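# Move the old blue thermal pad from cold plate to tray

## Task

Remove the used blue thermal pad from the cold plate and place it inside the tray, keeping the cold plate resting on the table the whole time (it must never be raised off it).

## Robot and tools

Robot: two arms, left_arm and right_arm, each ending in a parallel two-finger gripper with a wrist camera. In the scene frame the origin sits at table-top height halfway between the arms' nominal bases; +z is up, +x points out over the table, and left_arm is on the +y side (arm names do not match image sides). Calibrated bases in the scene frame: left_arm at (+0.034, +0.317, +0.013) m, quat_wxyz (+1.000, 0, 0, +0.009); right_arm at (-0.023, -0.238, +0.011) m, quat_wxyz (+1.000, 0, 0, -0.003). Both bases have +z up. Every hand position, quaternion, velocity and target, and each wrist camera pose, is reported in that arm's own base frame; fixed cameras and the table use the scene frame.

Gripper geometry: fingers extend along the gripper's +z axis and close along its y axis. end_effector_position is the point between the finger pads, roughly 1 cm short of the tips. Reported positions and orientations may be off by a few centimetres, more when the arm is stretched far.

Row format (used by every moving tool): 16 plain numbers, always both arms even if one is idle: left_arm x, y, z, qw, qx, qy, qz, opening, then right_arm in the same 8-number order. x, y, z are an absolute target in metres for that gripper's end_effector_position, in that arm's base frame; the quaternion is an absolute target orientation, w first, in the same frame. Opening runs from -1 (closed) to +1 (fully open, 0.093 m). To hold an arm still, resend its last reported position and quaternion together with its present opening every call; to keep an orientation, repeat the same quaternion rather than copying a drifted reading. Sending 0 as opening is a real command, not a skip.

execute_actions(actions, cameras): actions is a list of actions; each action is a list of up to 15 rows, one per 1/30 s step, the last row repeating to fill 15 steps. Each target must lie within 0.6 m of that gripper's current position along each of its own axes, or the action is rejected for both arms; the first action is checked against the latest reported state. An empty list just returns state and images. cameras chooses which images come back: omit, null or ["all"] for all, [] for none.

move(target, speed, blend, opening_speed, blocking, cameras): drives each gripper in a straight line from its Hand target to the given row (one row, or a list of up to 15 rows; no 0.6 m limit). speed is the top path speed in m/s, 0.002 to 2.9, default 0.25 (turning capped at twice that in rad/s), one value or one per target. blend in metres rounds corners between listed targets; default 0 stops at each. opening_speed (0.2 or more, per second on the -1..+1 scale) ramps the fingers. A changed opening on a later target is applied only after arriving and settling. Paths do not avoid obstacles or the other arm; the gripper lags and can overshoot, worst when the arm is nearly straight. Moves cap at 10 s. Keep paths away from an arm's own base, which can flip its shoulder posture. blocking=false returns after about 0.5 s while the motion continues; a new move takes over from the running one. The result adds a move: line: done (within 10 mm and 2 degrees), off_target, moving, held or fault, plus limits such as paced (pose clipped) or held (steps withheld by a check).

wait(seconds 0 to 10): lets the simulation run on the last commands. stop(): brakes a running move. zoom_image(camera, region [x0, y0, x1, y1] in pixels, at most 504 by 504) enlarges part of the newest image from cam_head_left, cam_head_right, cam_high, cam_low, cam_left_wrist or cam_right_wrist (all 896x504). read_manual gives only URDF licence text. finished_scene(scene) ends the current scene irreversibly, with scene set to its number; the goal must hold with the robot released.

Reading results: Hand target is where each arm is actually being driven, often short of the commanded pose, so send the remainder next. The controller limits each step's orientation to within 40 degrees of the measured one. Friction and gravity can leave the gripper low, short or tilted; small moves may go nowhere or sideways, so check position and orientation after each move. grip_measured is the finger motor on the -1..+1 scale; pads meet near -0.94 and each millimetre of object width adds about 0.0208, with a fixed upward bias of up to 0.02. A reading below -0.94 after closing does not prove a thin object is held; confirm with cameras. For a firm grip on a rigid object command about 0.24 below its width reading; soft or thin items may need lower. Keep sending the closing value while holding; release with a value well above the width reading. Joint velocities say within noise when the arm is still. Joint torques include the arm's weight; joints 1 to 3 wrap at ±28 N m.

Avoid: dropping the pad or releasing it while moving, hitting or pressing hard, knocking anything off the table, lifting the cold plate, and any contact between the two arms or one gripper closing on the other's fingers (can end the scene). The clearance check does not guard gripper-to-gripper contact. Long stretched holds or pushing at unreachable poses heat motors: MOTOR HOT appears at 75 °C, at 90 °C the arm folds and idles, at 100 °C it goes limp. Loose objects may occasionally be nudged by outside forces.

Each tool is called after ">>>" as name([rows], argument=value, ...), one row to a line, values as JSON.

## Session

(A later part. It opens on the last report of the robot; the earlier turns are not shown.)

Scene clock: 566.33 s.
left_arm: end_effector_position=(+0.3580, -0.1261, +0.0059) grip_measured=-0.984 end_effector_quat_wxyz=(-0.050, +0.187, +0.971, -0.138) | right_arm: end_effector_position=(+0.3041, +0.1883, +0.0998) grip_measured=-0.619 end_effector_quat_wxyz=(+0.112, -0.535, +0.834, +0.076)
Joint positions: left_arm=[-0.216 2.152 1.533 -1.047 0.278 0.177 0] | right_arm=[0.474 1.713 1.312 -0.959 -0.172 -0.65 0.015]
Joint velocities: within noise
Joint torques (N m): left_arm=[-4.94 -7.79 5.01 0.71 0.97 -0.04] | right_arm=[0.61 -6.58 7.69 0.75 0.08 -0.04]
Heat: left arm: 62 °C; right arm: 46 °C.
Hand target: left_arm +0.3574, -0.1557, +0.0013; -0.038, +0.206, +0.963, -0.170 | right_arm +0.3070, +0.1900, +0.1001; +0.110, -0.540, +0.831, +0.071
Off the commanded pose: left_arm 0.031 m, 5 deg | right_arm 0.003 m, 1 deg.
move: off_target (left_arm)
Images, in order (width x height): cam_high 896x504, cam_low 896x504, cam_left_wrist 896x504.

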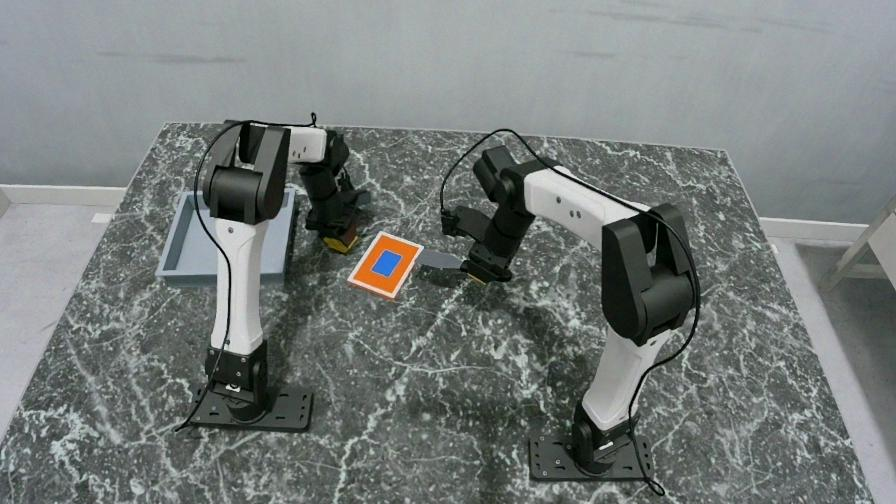

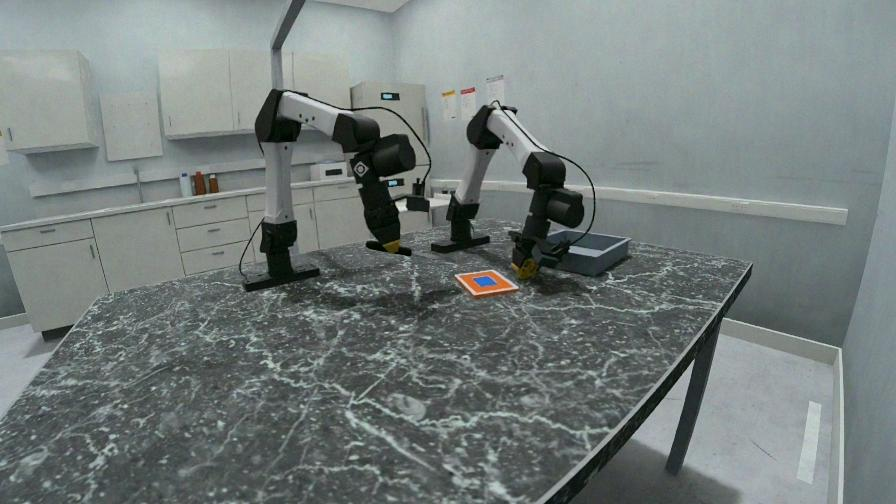

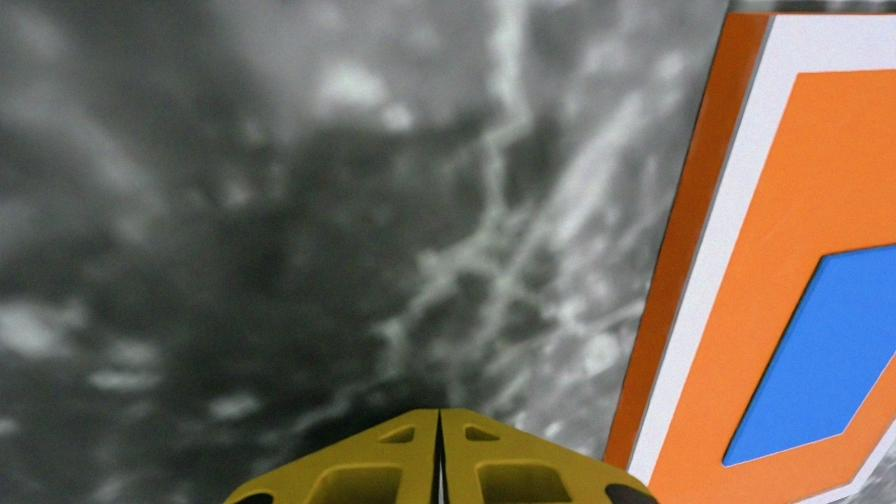

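>>> move([
  [0.366,-0.133,0.022,-0.036,0.205,0.963,-0.170,-1,0.307,0.190,0.10,0.1095,-0.54,0.8315,0.0711,-0.85],
  [0.361,-0.150,0.014,-0.036,0.205,0.963,-0.170,-1,0.307,0.190,0.10,0.1095,-0.54,0.8315,0.0711,-0.85],
], speed=0.04, cameras=["cam_left_wrist","cam_low","cam_high"])

>>> zoom_image(camera="cam_low", region=[380, 190, 560, 310])

Scene clock: 572.47 s.
left_arm: end_effector_position=(+0.3568, -0.1446, +0.0113) grip_measured=-0.984 end_effector_quat_wxyz=(-0.045, +0.207, +0.964, -0.163) | right_arm: end_effector_position=(+0.3041, +0.1883, +0.0998) grip_measured=-0.619 end_effector_quat_wxyz=(+0.112, -0.535, +0.834, +0.076)
Joint positions: left_arm=[-0.243 2.152 1.545 -1.047 0.329 0.193 0] | right_arm=[0.474 1.713 1.312 -0.959 -0.172 -0.65 0.015]
Joint velocities: within noise
Joint torques (N m): left_arm=[-0.38 -9.03 6.75 0.22 0.45 0.01] | right_arm=[0.61 -6.58 7.71 0.75 0.08 -0.03]
Heat: left arm: 62 °C; right arm: 47 °C.
Hand target: left_arm +0.3609, -0.1500, +0.0141; -0.036, +0.205, +0.963, -0.170 | right_arm +0.3070, +0.1900, +0.1001; +0.110, -0.540, +0.831, +0.071
Off the commanded pose: left_arm 0.007 m, 1 deg | right_arm 0.003 m, 1 deg.
move: done
Images, in order (width x height): cam_high 896x504, cam_low 896x504, cam_left_wrist 896x504.

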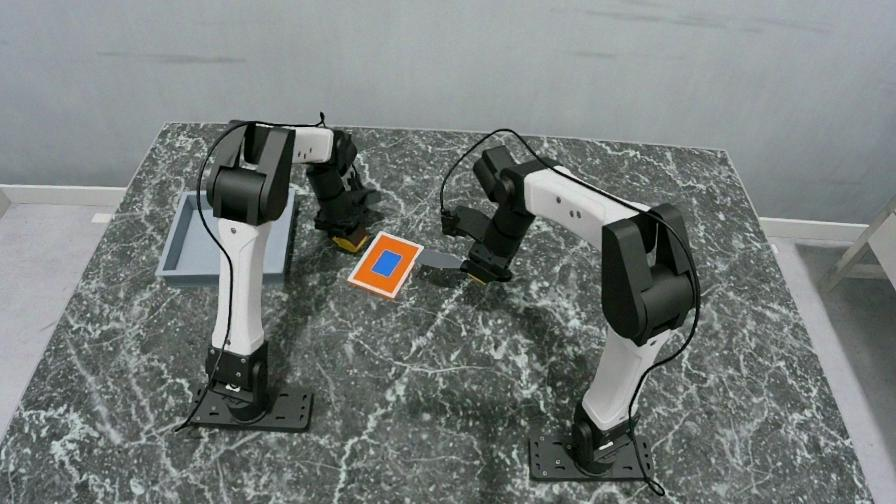

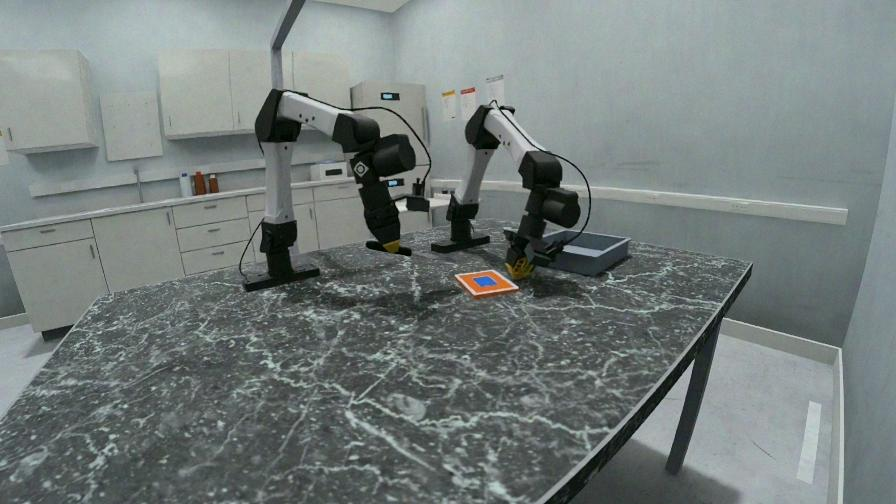

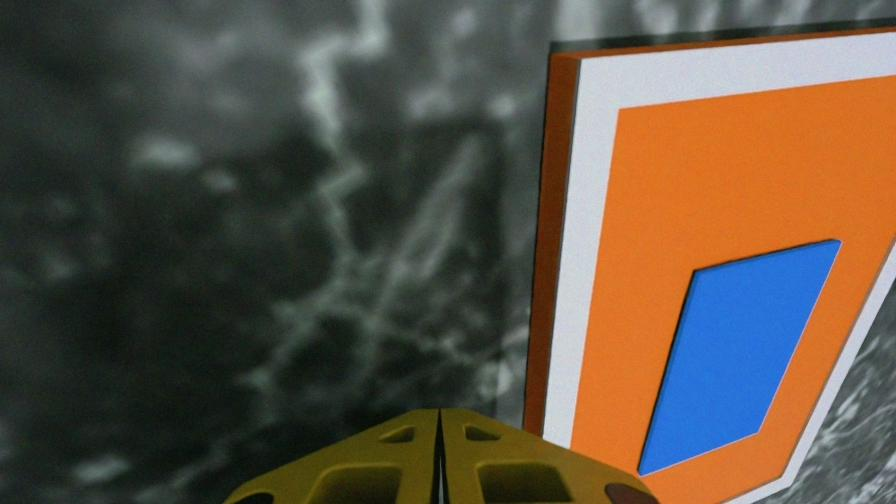

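Scaled by 2.800 from the camera's 896x504 image, which has a finer 1280x720 frame.

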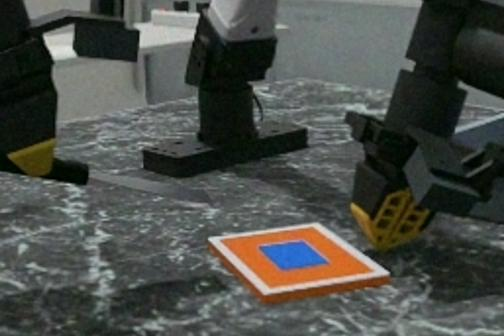

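>>> move([
  [0.367,-0.163,0.013,-0.036,0.205,0.963,-0.170,-1,0.307,0.190,0.10,0.1095,-0.54,0.8315,0.0711,-0.85],
], speed=0.03, cameras=["cam_left_wrist","cam_low","cam_high"])

>>> zoom_image(camera="cam_high", region=[330, 200, 510, 310])

Scene clock: 579.20 s.
left_arm: end_effector_position=(+0.3582, -0.1555, +0.0107) grip_measured=-0.984 end_effector_quat_wxyz=(-0.046, +0.206, +0.964, -0.162) | right_arm: end_effector_position=(+0.3041, +0.1883, +0.0998) grip_measured=-0.619 end_effector_quat_wxyz=(+0.112, -0.535, +0.834, +0.076)
Joint positions: left_arm=[-0.269 2.166 1.567 -1.046 0.331 0.164 0] | right_arm=[0.474 1.713 1.312 -0.959 -0.172 -0.65 0.015]
Joint velocities: within noise
Joint torques (N m): left_arm=[-0.24 -7.57 9.37 0.15 0.43 -0.04] | right_arm=[0.61 -6.58 7.71 0.75 0.08 -0.04]
Heat: left arm: 62 °C; right arm: 47 °C.
Hand target: left_arm +0.3667, -0.1629, +0.0132; -0.036, +0.205, +0.963, -0.170 | right_arm +0.3070, +0.1900, +0.1001; +0.110, -0.540, +0.831, +0.071
Off the commanded pose: left_arm 0.012 m, 1 deg | right_arm 0.003 m, 1 deg.
move: off_target (left_arm)
Images, in order (width x height): cam_high 896x504, cam_low 896x504, cam_left_wrist 896x504.

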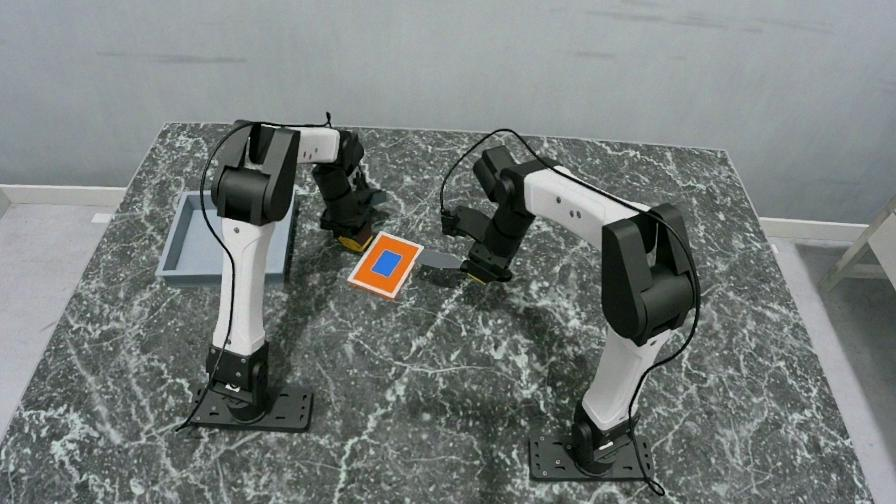

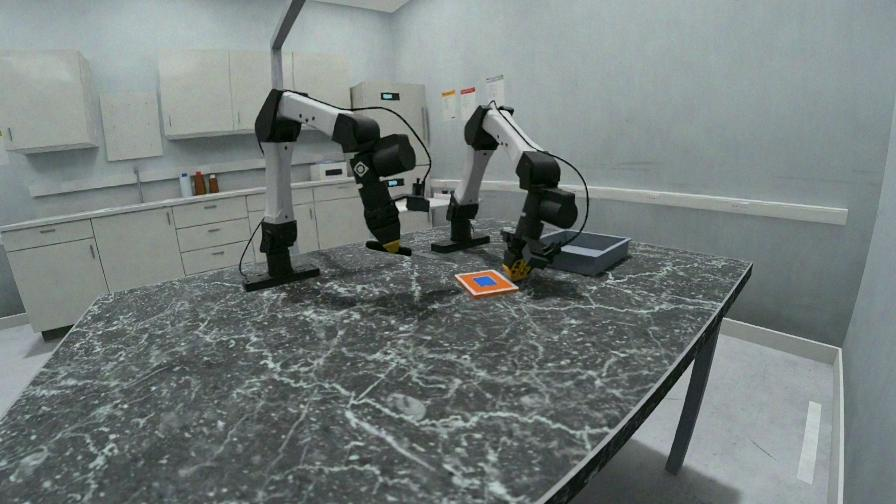

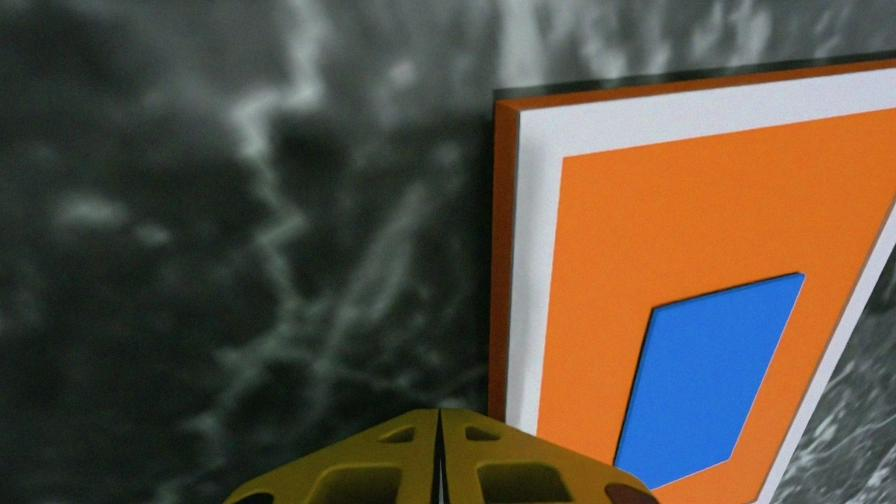

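Scaled by 2.800 from the camera's 896x504 image, which has a finer 1280x720 frame.

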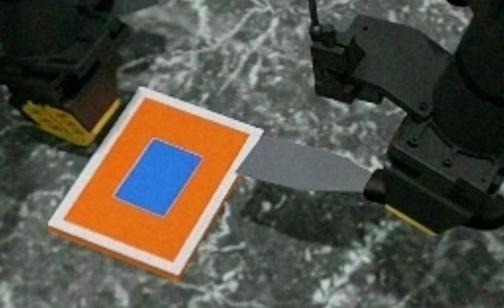

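>>> move([
  [0.367,-0.163,0.013,-0.036,0.205,0.963,-0.170,-1,0.312,0.203,0.055,0.1095,-0.54,0.8315,0.0711,-0.85],
], speed=0.06, cameras=["cam_left_wrist","cam_low","cam_high"])

>>> zoom_image(camera="cam_high", region=[330, 200, 510, 310])

>>> zoom_image(camera="cam_low", region=[360, 200, 540, 310])

Scene clock: 588.70 s.
left_arm: end_effector_position=(+0.3582, -0.1555, +0.0107) grip_measured=-0.984 end_effector_quat_wxyz=(-0.046, +0.205, +0.964, -0.162) | right_arm: end_effector_position=(+0.3129, +0.2034, +0.0617) grip_measured=-0.619 end_effector_quat_wxyz=(+0.116, -0.541, +0.829, +0.075)
Joint positions: left_arm=[-0.269 2.166 1.567 -1.046 0.331 0.163 0] | right_arm=[0.501 1.793 1.251 -0.805 -0.167 -0.637 0.015]
Joint velocities: within noise
Joint torques (N m): left_arm=[-0.68 -7.58 9.22 0.11 0.39 -0.07] | right_arm=[0.61 -7.36 5.01 0.96 0.09 0.12]
Heat: left arm: 62 °C; right arm: 47 °C.
Hand target: left_arm +0.3666, -0.1629, +0.0131; -0.036, +0.205, +0.963, -0.170 | right_arm +0.3119, +0.2029, +0.0551; +0.109, -0.540, +0.831, +0.071
Off the commanded pose: left_arm 0.012 m, 1 deg | right_arm 0.007 m, 1 deg.
move: off_target (left_arm)
Images, in order (width x height): cam_high 896x504, cam_low 896x504, cam_left_wrist 896x504.

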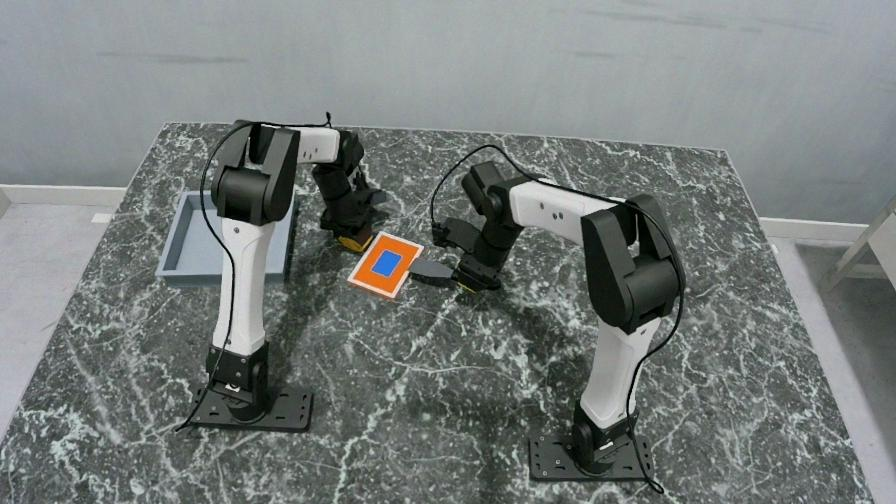

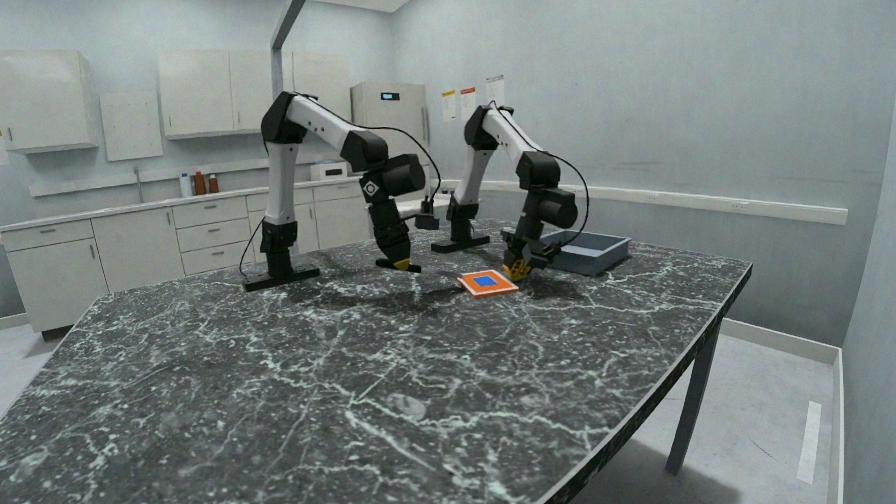

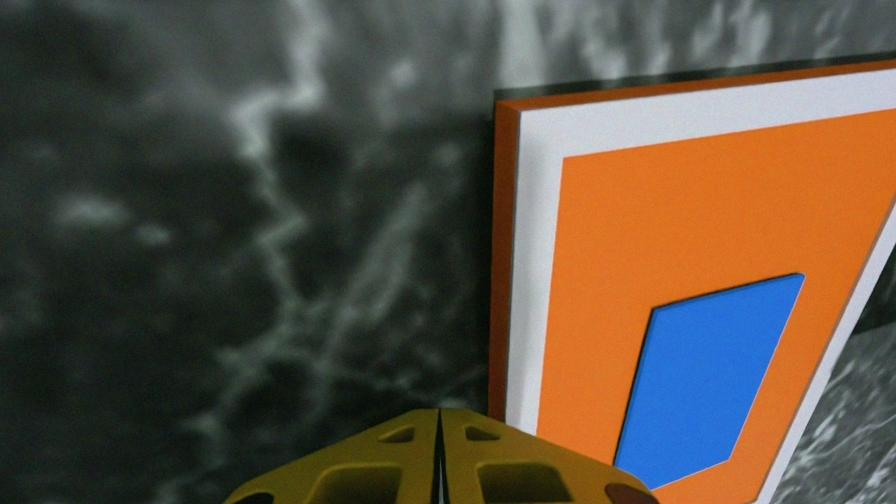

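Scaled by 2.800 from the camera's 896x504 image, which has a finer 1280x720 frame.

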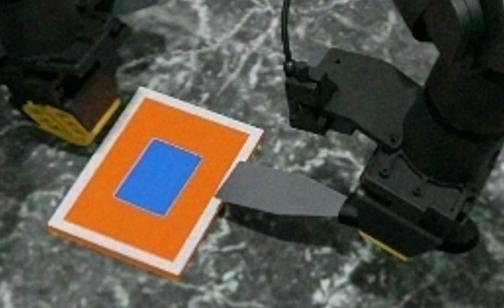

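Scaled by 2.800 from the camera's 896x504 image, which has a finer 1280x720 frame.

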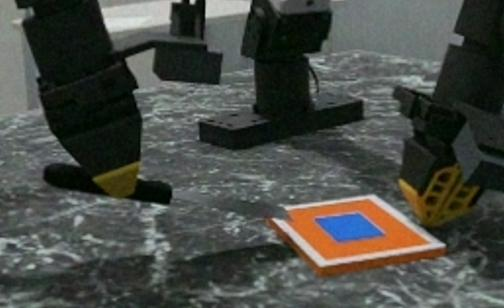

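>>> move([
  [0.367,-0.163,0.013,-0.036,0.205,0.963,-0.170,-1,0.3195,0.2195,0.050,0.1095,-0.54,0.8315,0.0711,-0.85],
  [0.367,-0.163,0.013,-0.036,0.205,0.963,-0.170,-1,0.3195,0.2195,0.034,0.1095,-0.54,0.8315,0.0711,-0.85],
], speed=0.04, cameras=["cam_left_wrist","cam_low","cam_high"])

>>> zoom_image(camera="cam_high", region=[330, 200, 510, 310])

>>> zoom_image(camera="cam_low", region=[360, 200, 540, 310])

Scene clock: 600.77 s.
left_arm: end_effector_position=(+0.3582, -0.1555, +0.0107) grip_measured=-0.984 end_effector_quat_wxyz=(-0.046, +0.205, +0.964, -0.162) | right_arm: end_effector_position=(+0.3212, +0.2204, +0.0423) grip_measured=-0.619 end_effector_quat_wxyz=(+0.118, -0.541, +0.829, +0.075)
Joint positions: left_arm=[-0.269 2.166 1.567 -1.046 0.331 0.163 0] | right_arm=[0.532 1.869 1.265 -0.735 -0.161 -0.606 0.015]
Joint velocities: within noise
Joint torques (N m): left_arm=[-0.5 -7.64 9.31 0.16 0.42 -0.01] | right_arm=[0.61 -7.73 4.82 1.02 0.1 0.1]
Heat: left arm: 62 °C; right arm: 46 °C.
Hand target: left_arm +0.3666, -0.1629, +0.0131; -0.036, +0.205, +0.963, -0.170 | right_arm +0.3193, +0.2195, +0.0341; +0.109, -0.540, +0.831, +0.071
Off the commanded pose: left_arm 0.012 m, 1 deg | right_arm 0.008 m, 1 deg.
move: off_target (left_arm)
Images, in order (width x height): cam_high 896x504, cam_low 896x504, cam_left_wrist 896x504.

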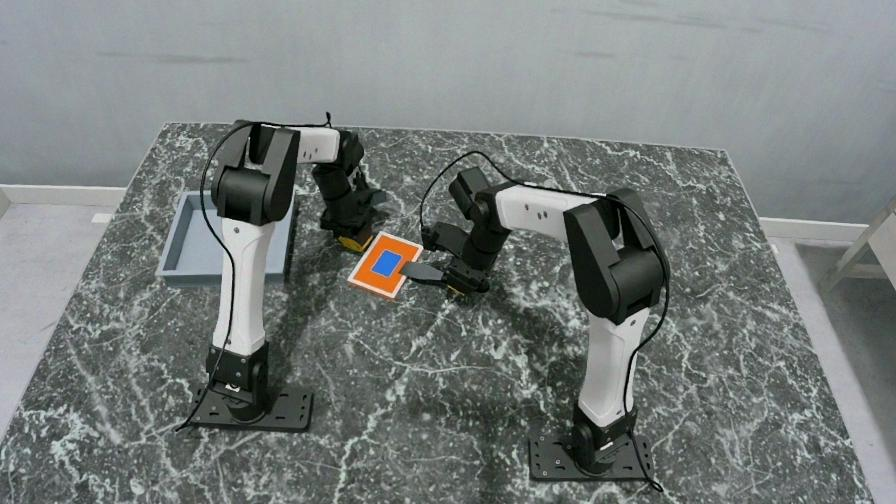

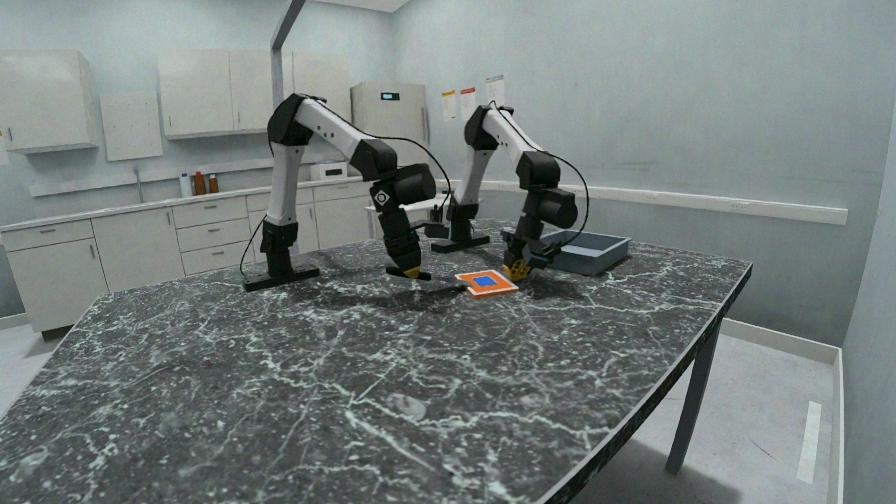

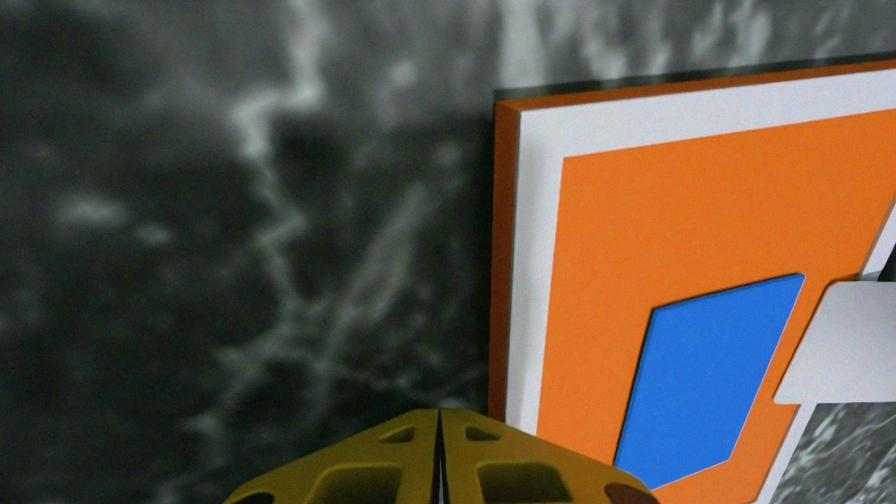

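Scaled by 2.800 from the camera's 896x504 image, which has a finer 1280x720 frame.

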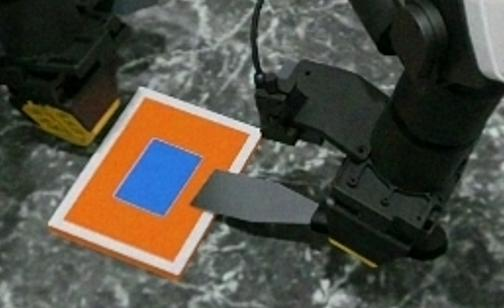

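Scaled by 2.800 from the camera's 896x504 image, which has a finer 1280x720 frame.

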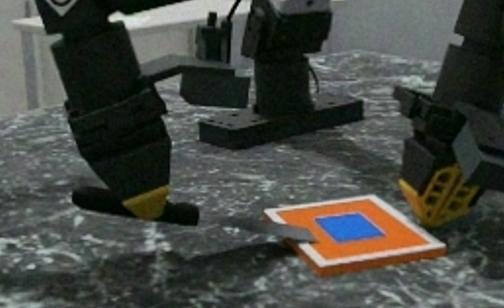

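>>> move([
  [0.367,-0.163,0.013,-0.036,0.205,0.963,-0.170,-1,0.3165,0.2125,0.022,0.1095,-0.54,0.8315,0.0711,-0.85],
], speed=0.03, cameras=["cam_left_wrist","cam_low","cam_high"])

>>> zoom_image(camera="cam_left_wrist", region=[560, 230, 896, 480])

>>> zoom_image(camera="cam_low", region=[400, 240, 530, 310])

Scene clock: 608.20 s.
left_arm: end_effector_position=(+0.3582, -0.1555, +0.0107) grip_measured=-0.984 end_effector_quat_wxyz=(-0.046, +0.205, +0.964, -0.162) | right_arm: end_effector_position=(+0.3199, +0.2183, +0.0311) grip_measured=-0.621 end_effector_quat_wxyz=(+0.124, -0.540, +0.829, +0.075)
Joint positions: left_arm=[-0.269 2.166 1.567 -1.046 0.331 0.163 0] | right_arm=[0.529 1.869 1.215 -0.674 -0.16 -0.606 0.015]
Joint velocities: within noise
Joint torques (N m): left_arm=[-0.38 -7.8 9.35 0.15 0.37 -0.01] | right_arm=[-0.31 -7.87 4.29 0.91 0.06 -0.02]
Heat: left arm: 62 °C; right arm: 46 °C.
Hand target: left_arm +0.3666, -0.1629, +0.0131; -0.036, +0.205, +0.963, -0.170 | right_arm +0.3163, +0.2125, +0.0222; +0.109, -0.540, +0.831, +0.071
Off the commanded pose: left_arm 0.012 m, 1 deg | right_arm 0.011 m, 2 deg.
move: off_target (left_arm, right_arm)
Images, in order (width x height): cam_high 896x504, cam_low 896x504, cam_left_wrist 896x504.

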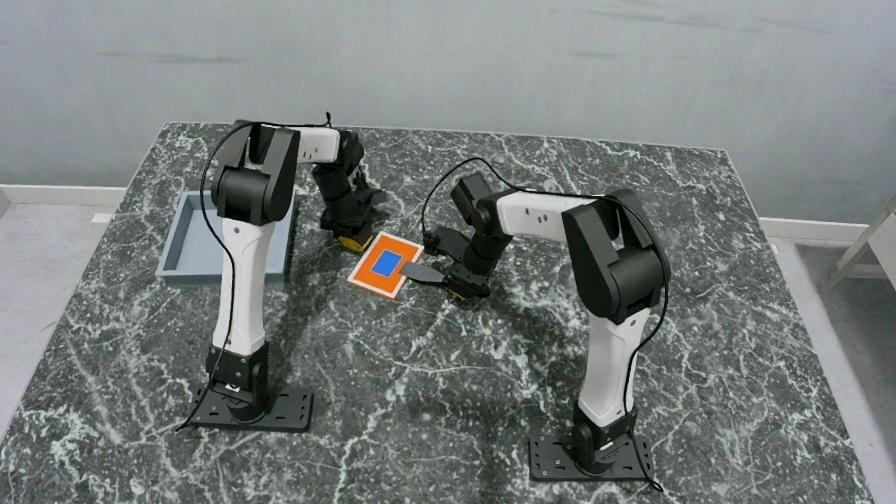

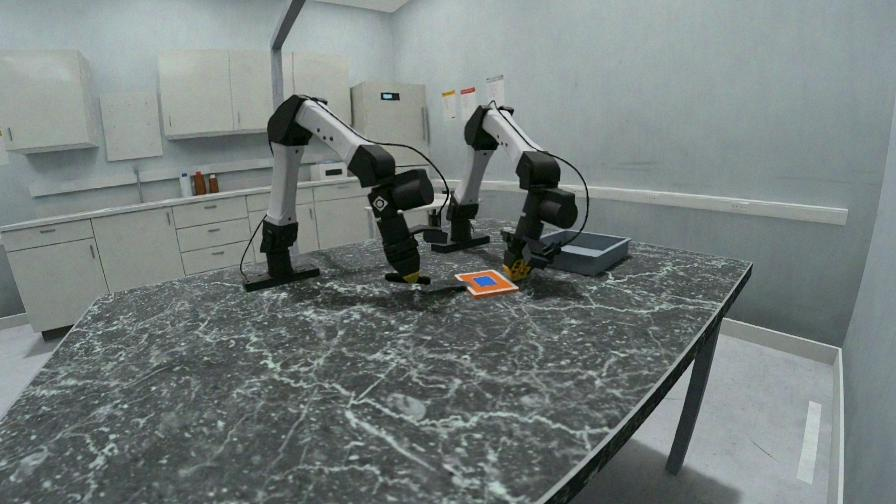

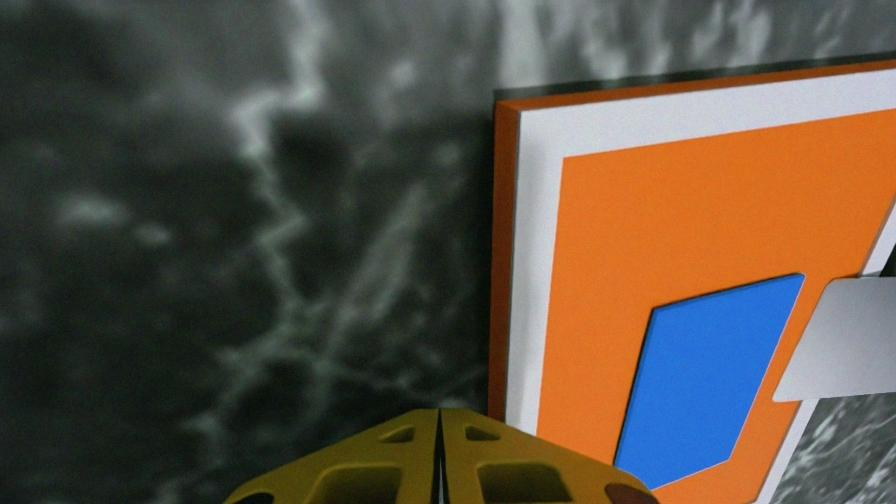

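Scaled by 1.500 from the camera's 896x504 image, which has a finer 1280x720 frame.

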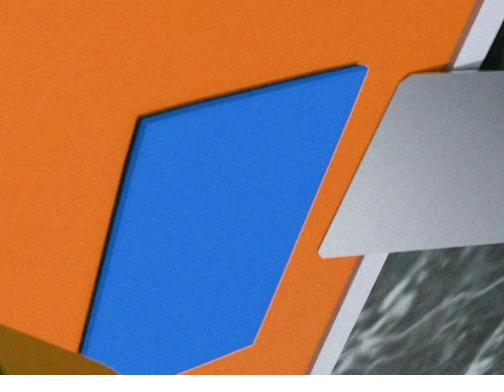

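Scaled by 3.877 from the camera's 896x504 image, which has a finer 1280x720 frame.

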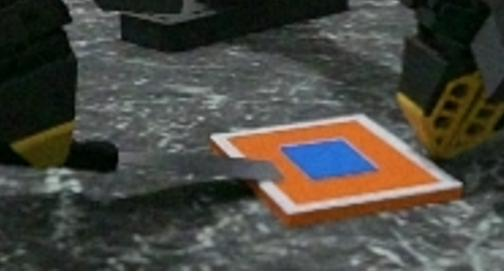

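>>> move([
  [0.367,-0.163,0.013,-0.036,0.205,0.963,-0.170,-1,0.3265,0.235,0.021,0.1095,-0.54,0.8315,0.0711,-0.85],
], speed=0.02, cameras=["cam_left_wrist","cam_low","cam_high"])

>>> zoom_image(camera="cam_left_wrist", region=[560, 230, 896, 480])

>>> zoom_image(camera="cam_low", region=[400, 240, 530, 310])

Scene clock: 615.43 s.
left_arm: end_effector_position=(+0.3582, -0.1555, +0.0107) grip_measured=-0.984 end_effector_quat_wxyz=(-0.046, +0.205, +0.964, -0.162) | right_arm: end_effector_position=(+0.3267, +0.2337, +0.0263) grip_measured=-0.623 end_effector_quat_wxyz=(+0.120, -0.540, +0.829, +0.076)
Joint positions: left_arm=[-0.269 2.166 1.567 -1.046 0.331 0.163 0] | right_arm=[0.555 1.929 1.277 -0.679 -0.157 -0.58 0.015]
Joint velocities: within noise
Joint torques (N m): left_arm=[-0.31 -8.01 9.63 0.07 0.41 -0.09] | right_arm=[0.9 -7.53 7.08 0.77 0.12 0.1]
Heat: left arm: 62 °C; right arm: 46 °C.
Hand target: left_arm +0.3666, -0.1629, +0.0131; -0.036, +0.205, +0.963, -0.170 | right_arm +0.3264, +0.2349, +0.0211; +0.110, -0.540, +0.831, +0.071
Off the commanded pose: left_arm 0.012 m, 1 deg | right_arm 0.005 m, 1 deg.
move: off_target (left_arm)
Images, in order (width x height): cam_high 896x504, cam_low 896x504, cam_left_wrist 896x504.

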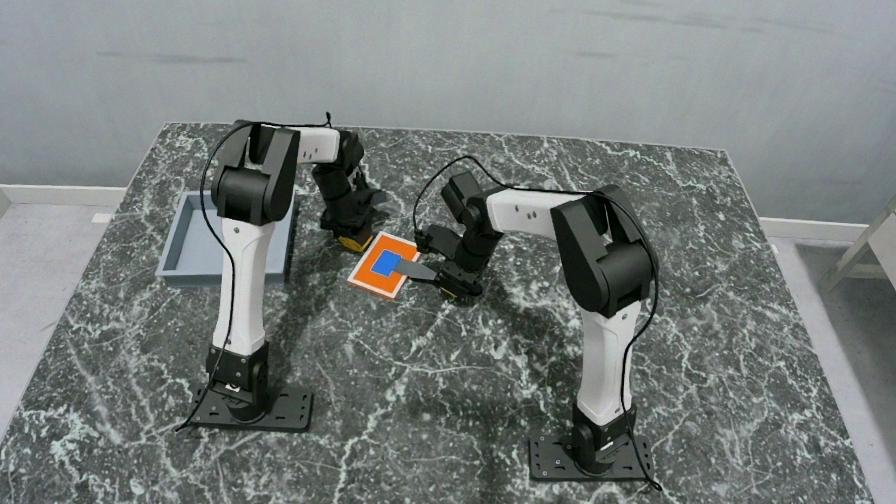

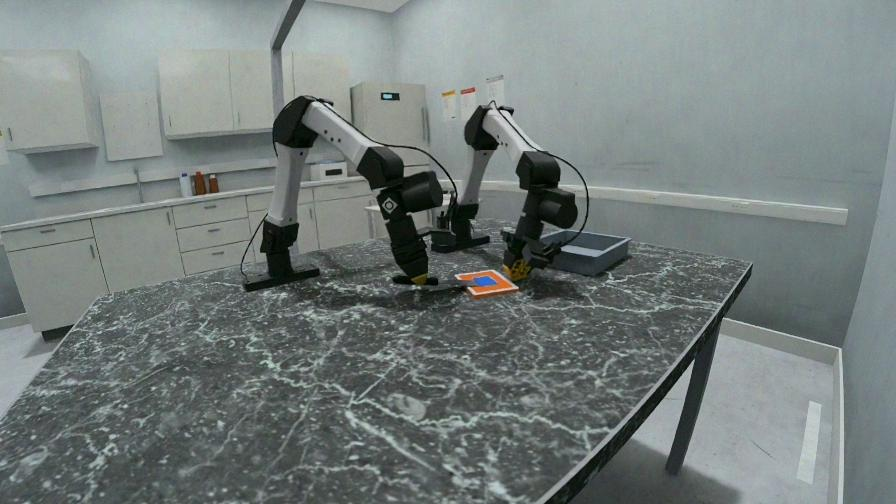

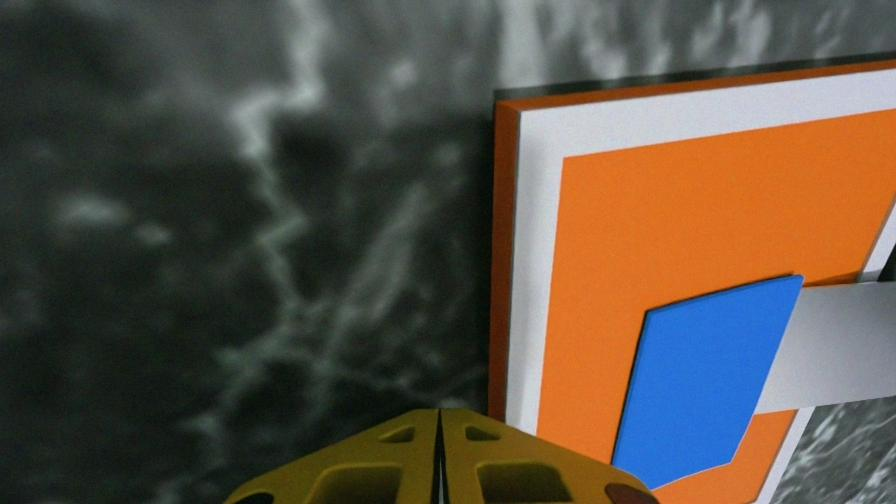

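Scaled by 1.500 from the camera's 896x504 image, which has a finer 1280x720 frame.

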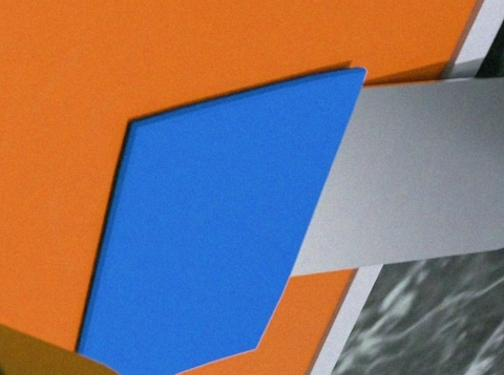

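Scaled by 3.877 from the camera's 896x504 image, which has a finer 1280x720 frame.

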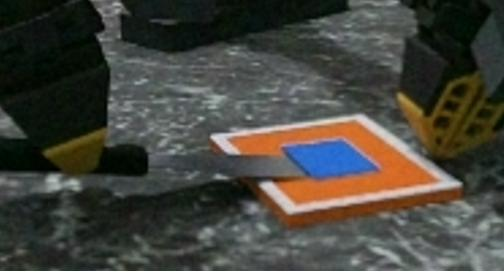

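>>> move([
  [0.367,-0.163,0.013,-0.036,0.205,0.963,-0.170,-1,0.3335,0.2505,0.019,0.1095,-0.54,0.8315,0.0711,-0.85],
], speed=0.02, cameras=["cam_left_wrist","cam_low","cam_high"])

>>> zoom_image(camera="cam_left_wrist", region=[560, 230, 896, 480])

>>> zoom_image(camera="cam_low", region=[400, 240, 530, 310])

Scene clock: 622.17 s.
left_arm: end_effector_position=(+0.3582, -0.1555, +0.0107) grip_measured=-0.984 end_effector_quat_wxyz=(-0.046, +0.205, +0.964, -0.162) | right_arm: end_effector_position=(+0.3332, +0.2471, +0.0246) grip_measured=-0.624 end_effector_quat_wxyz=(+0.117, -0.540, +0.830, +0.074)
Joint positions: left_arm=[-0.269 2.166 1.567 -1.046 0.331 0.163 0] | right_arm=[0.579 1.98 1.343 -0.697 -0.147 -0.557 0.015]
Joint velocities: within noise
Joint torques (N m): left_arm=[-0.47 -7.56 9.18 0.14 0.34 -0.08] | right_arm=[1.05 -7.87 7.09 0.85 0.08 0.11]
Heat: left arm: 62 °C; right arm: 47 °C.
Hand target: left_arm +0.3666, -0.1629, +0.0131; -0.036, +0.205, +0.963, -0.170 | right_arm +0.3333, +0.2505, +0.0190; +0.110, -0.540, +0.831, +0.071
Off the commanded pose: left_arm 0.012 m, 1 deg | right_arm 0.006 m, 1 deg.
move: off_target (left_arm)
Images, in order (width x height): cam_high 896x504, cam_low 896x504, cam_left_wrist 896x504.

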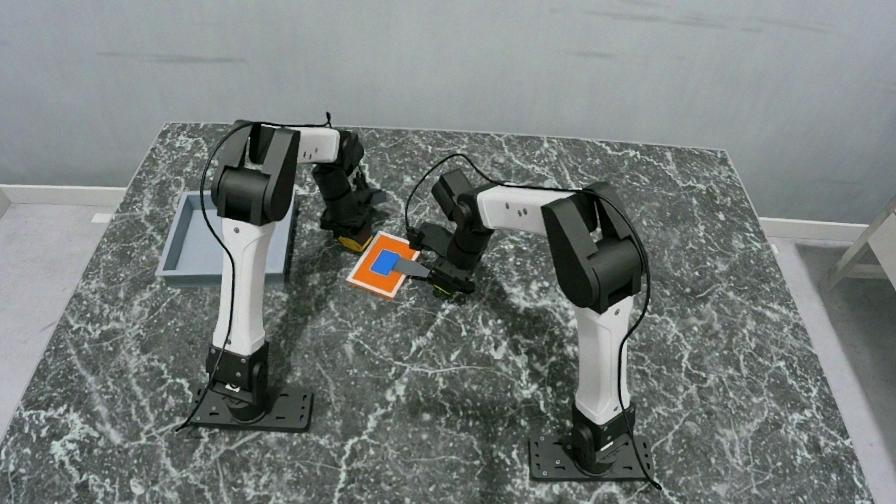

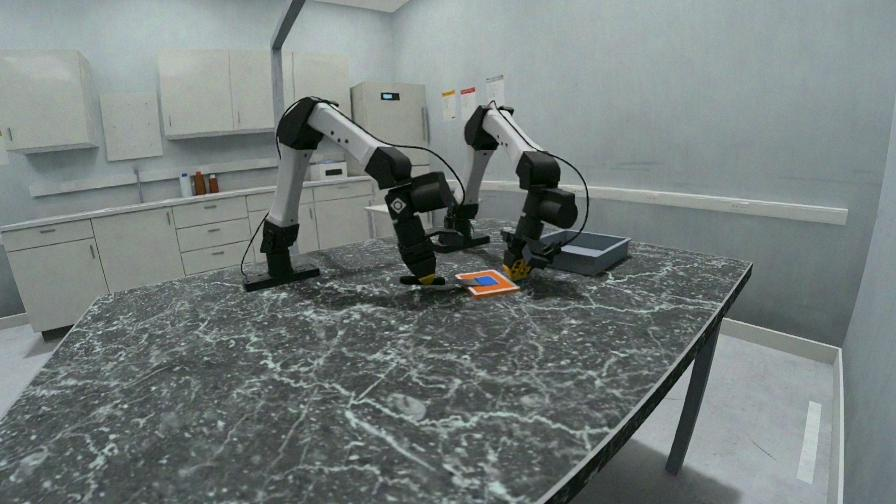

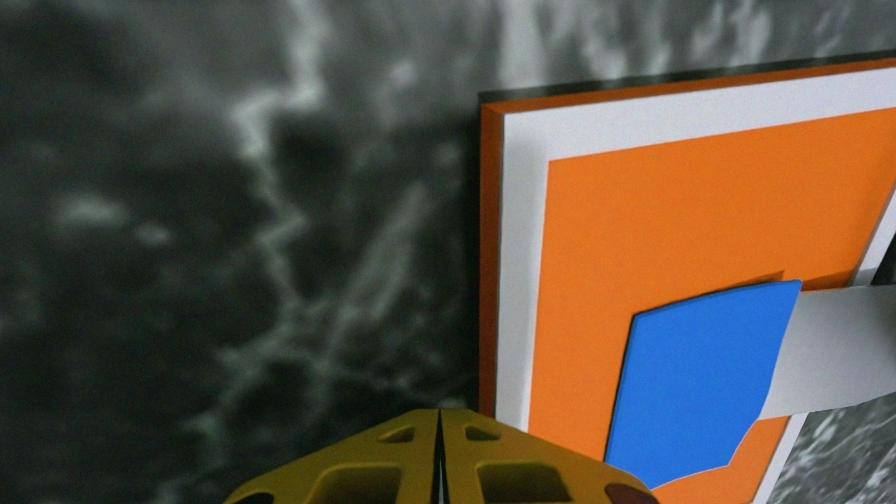

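Scaled by 1.500 from the camera's 896x504 image, which has a finer 1280x720 frame.

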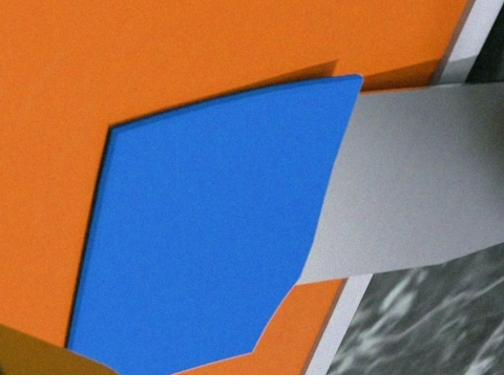

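Scaled by 3.877 from the camera's 896x504 image, which has a finer 1280x720 frame.

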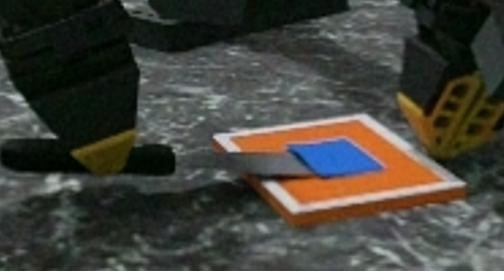

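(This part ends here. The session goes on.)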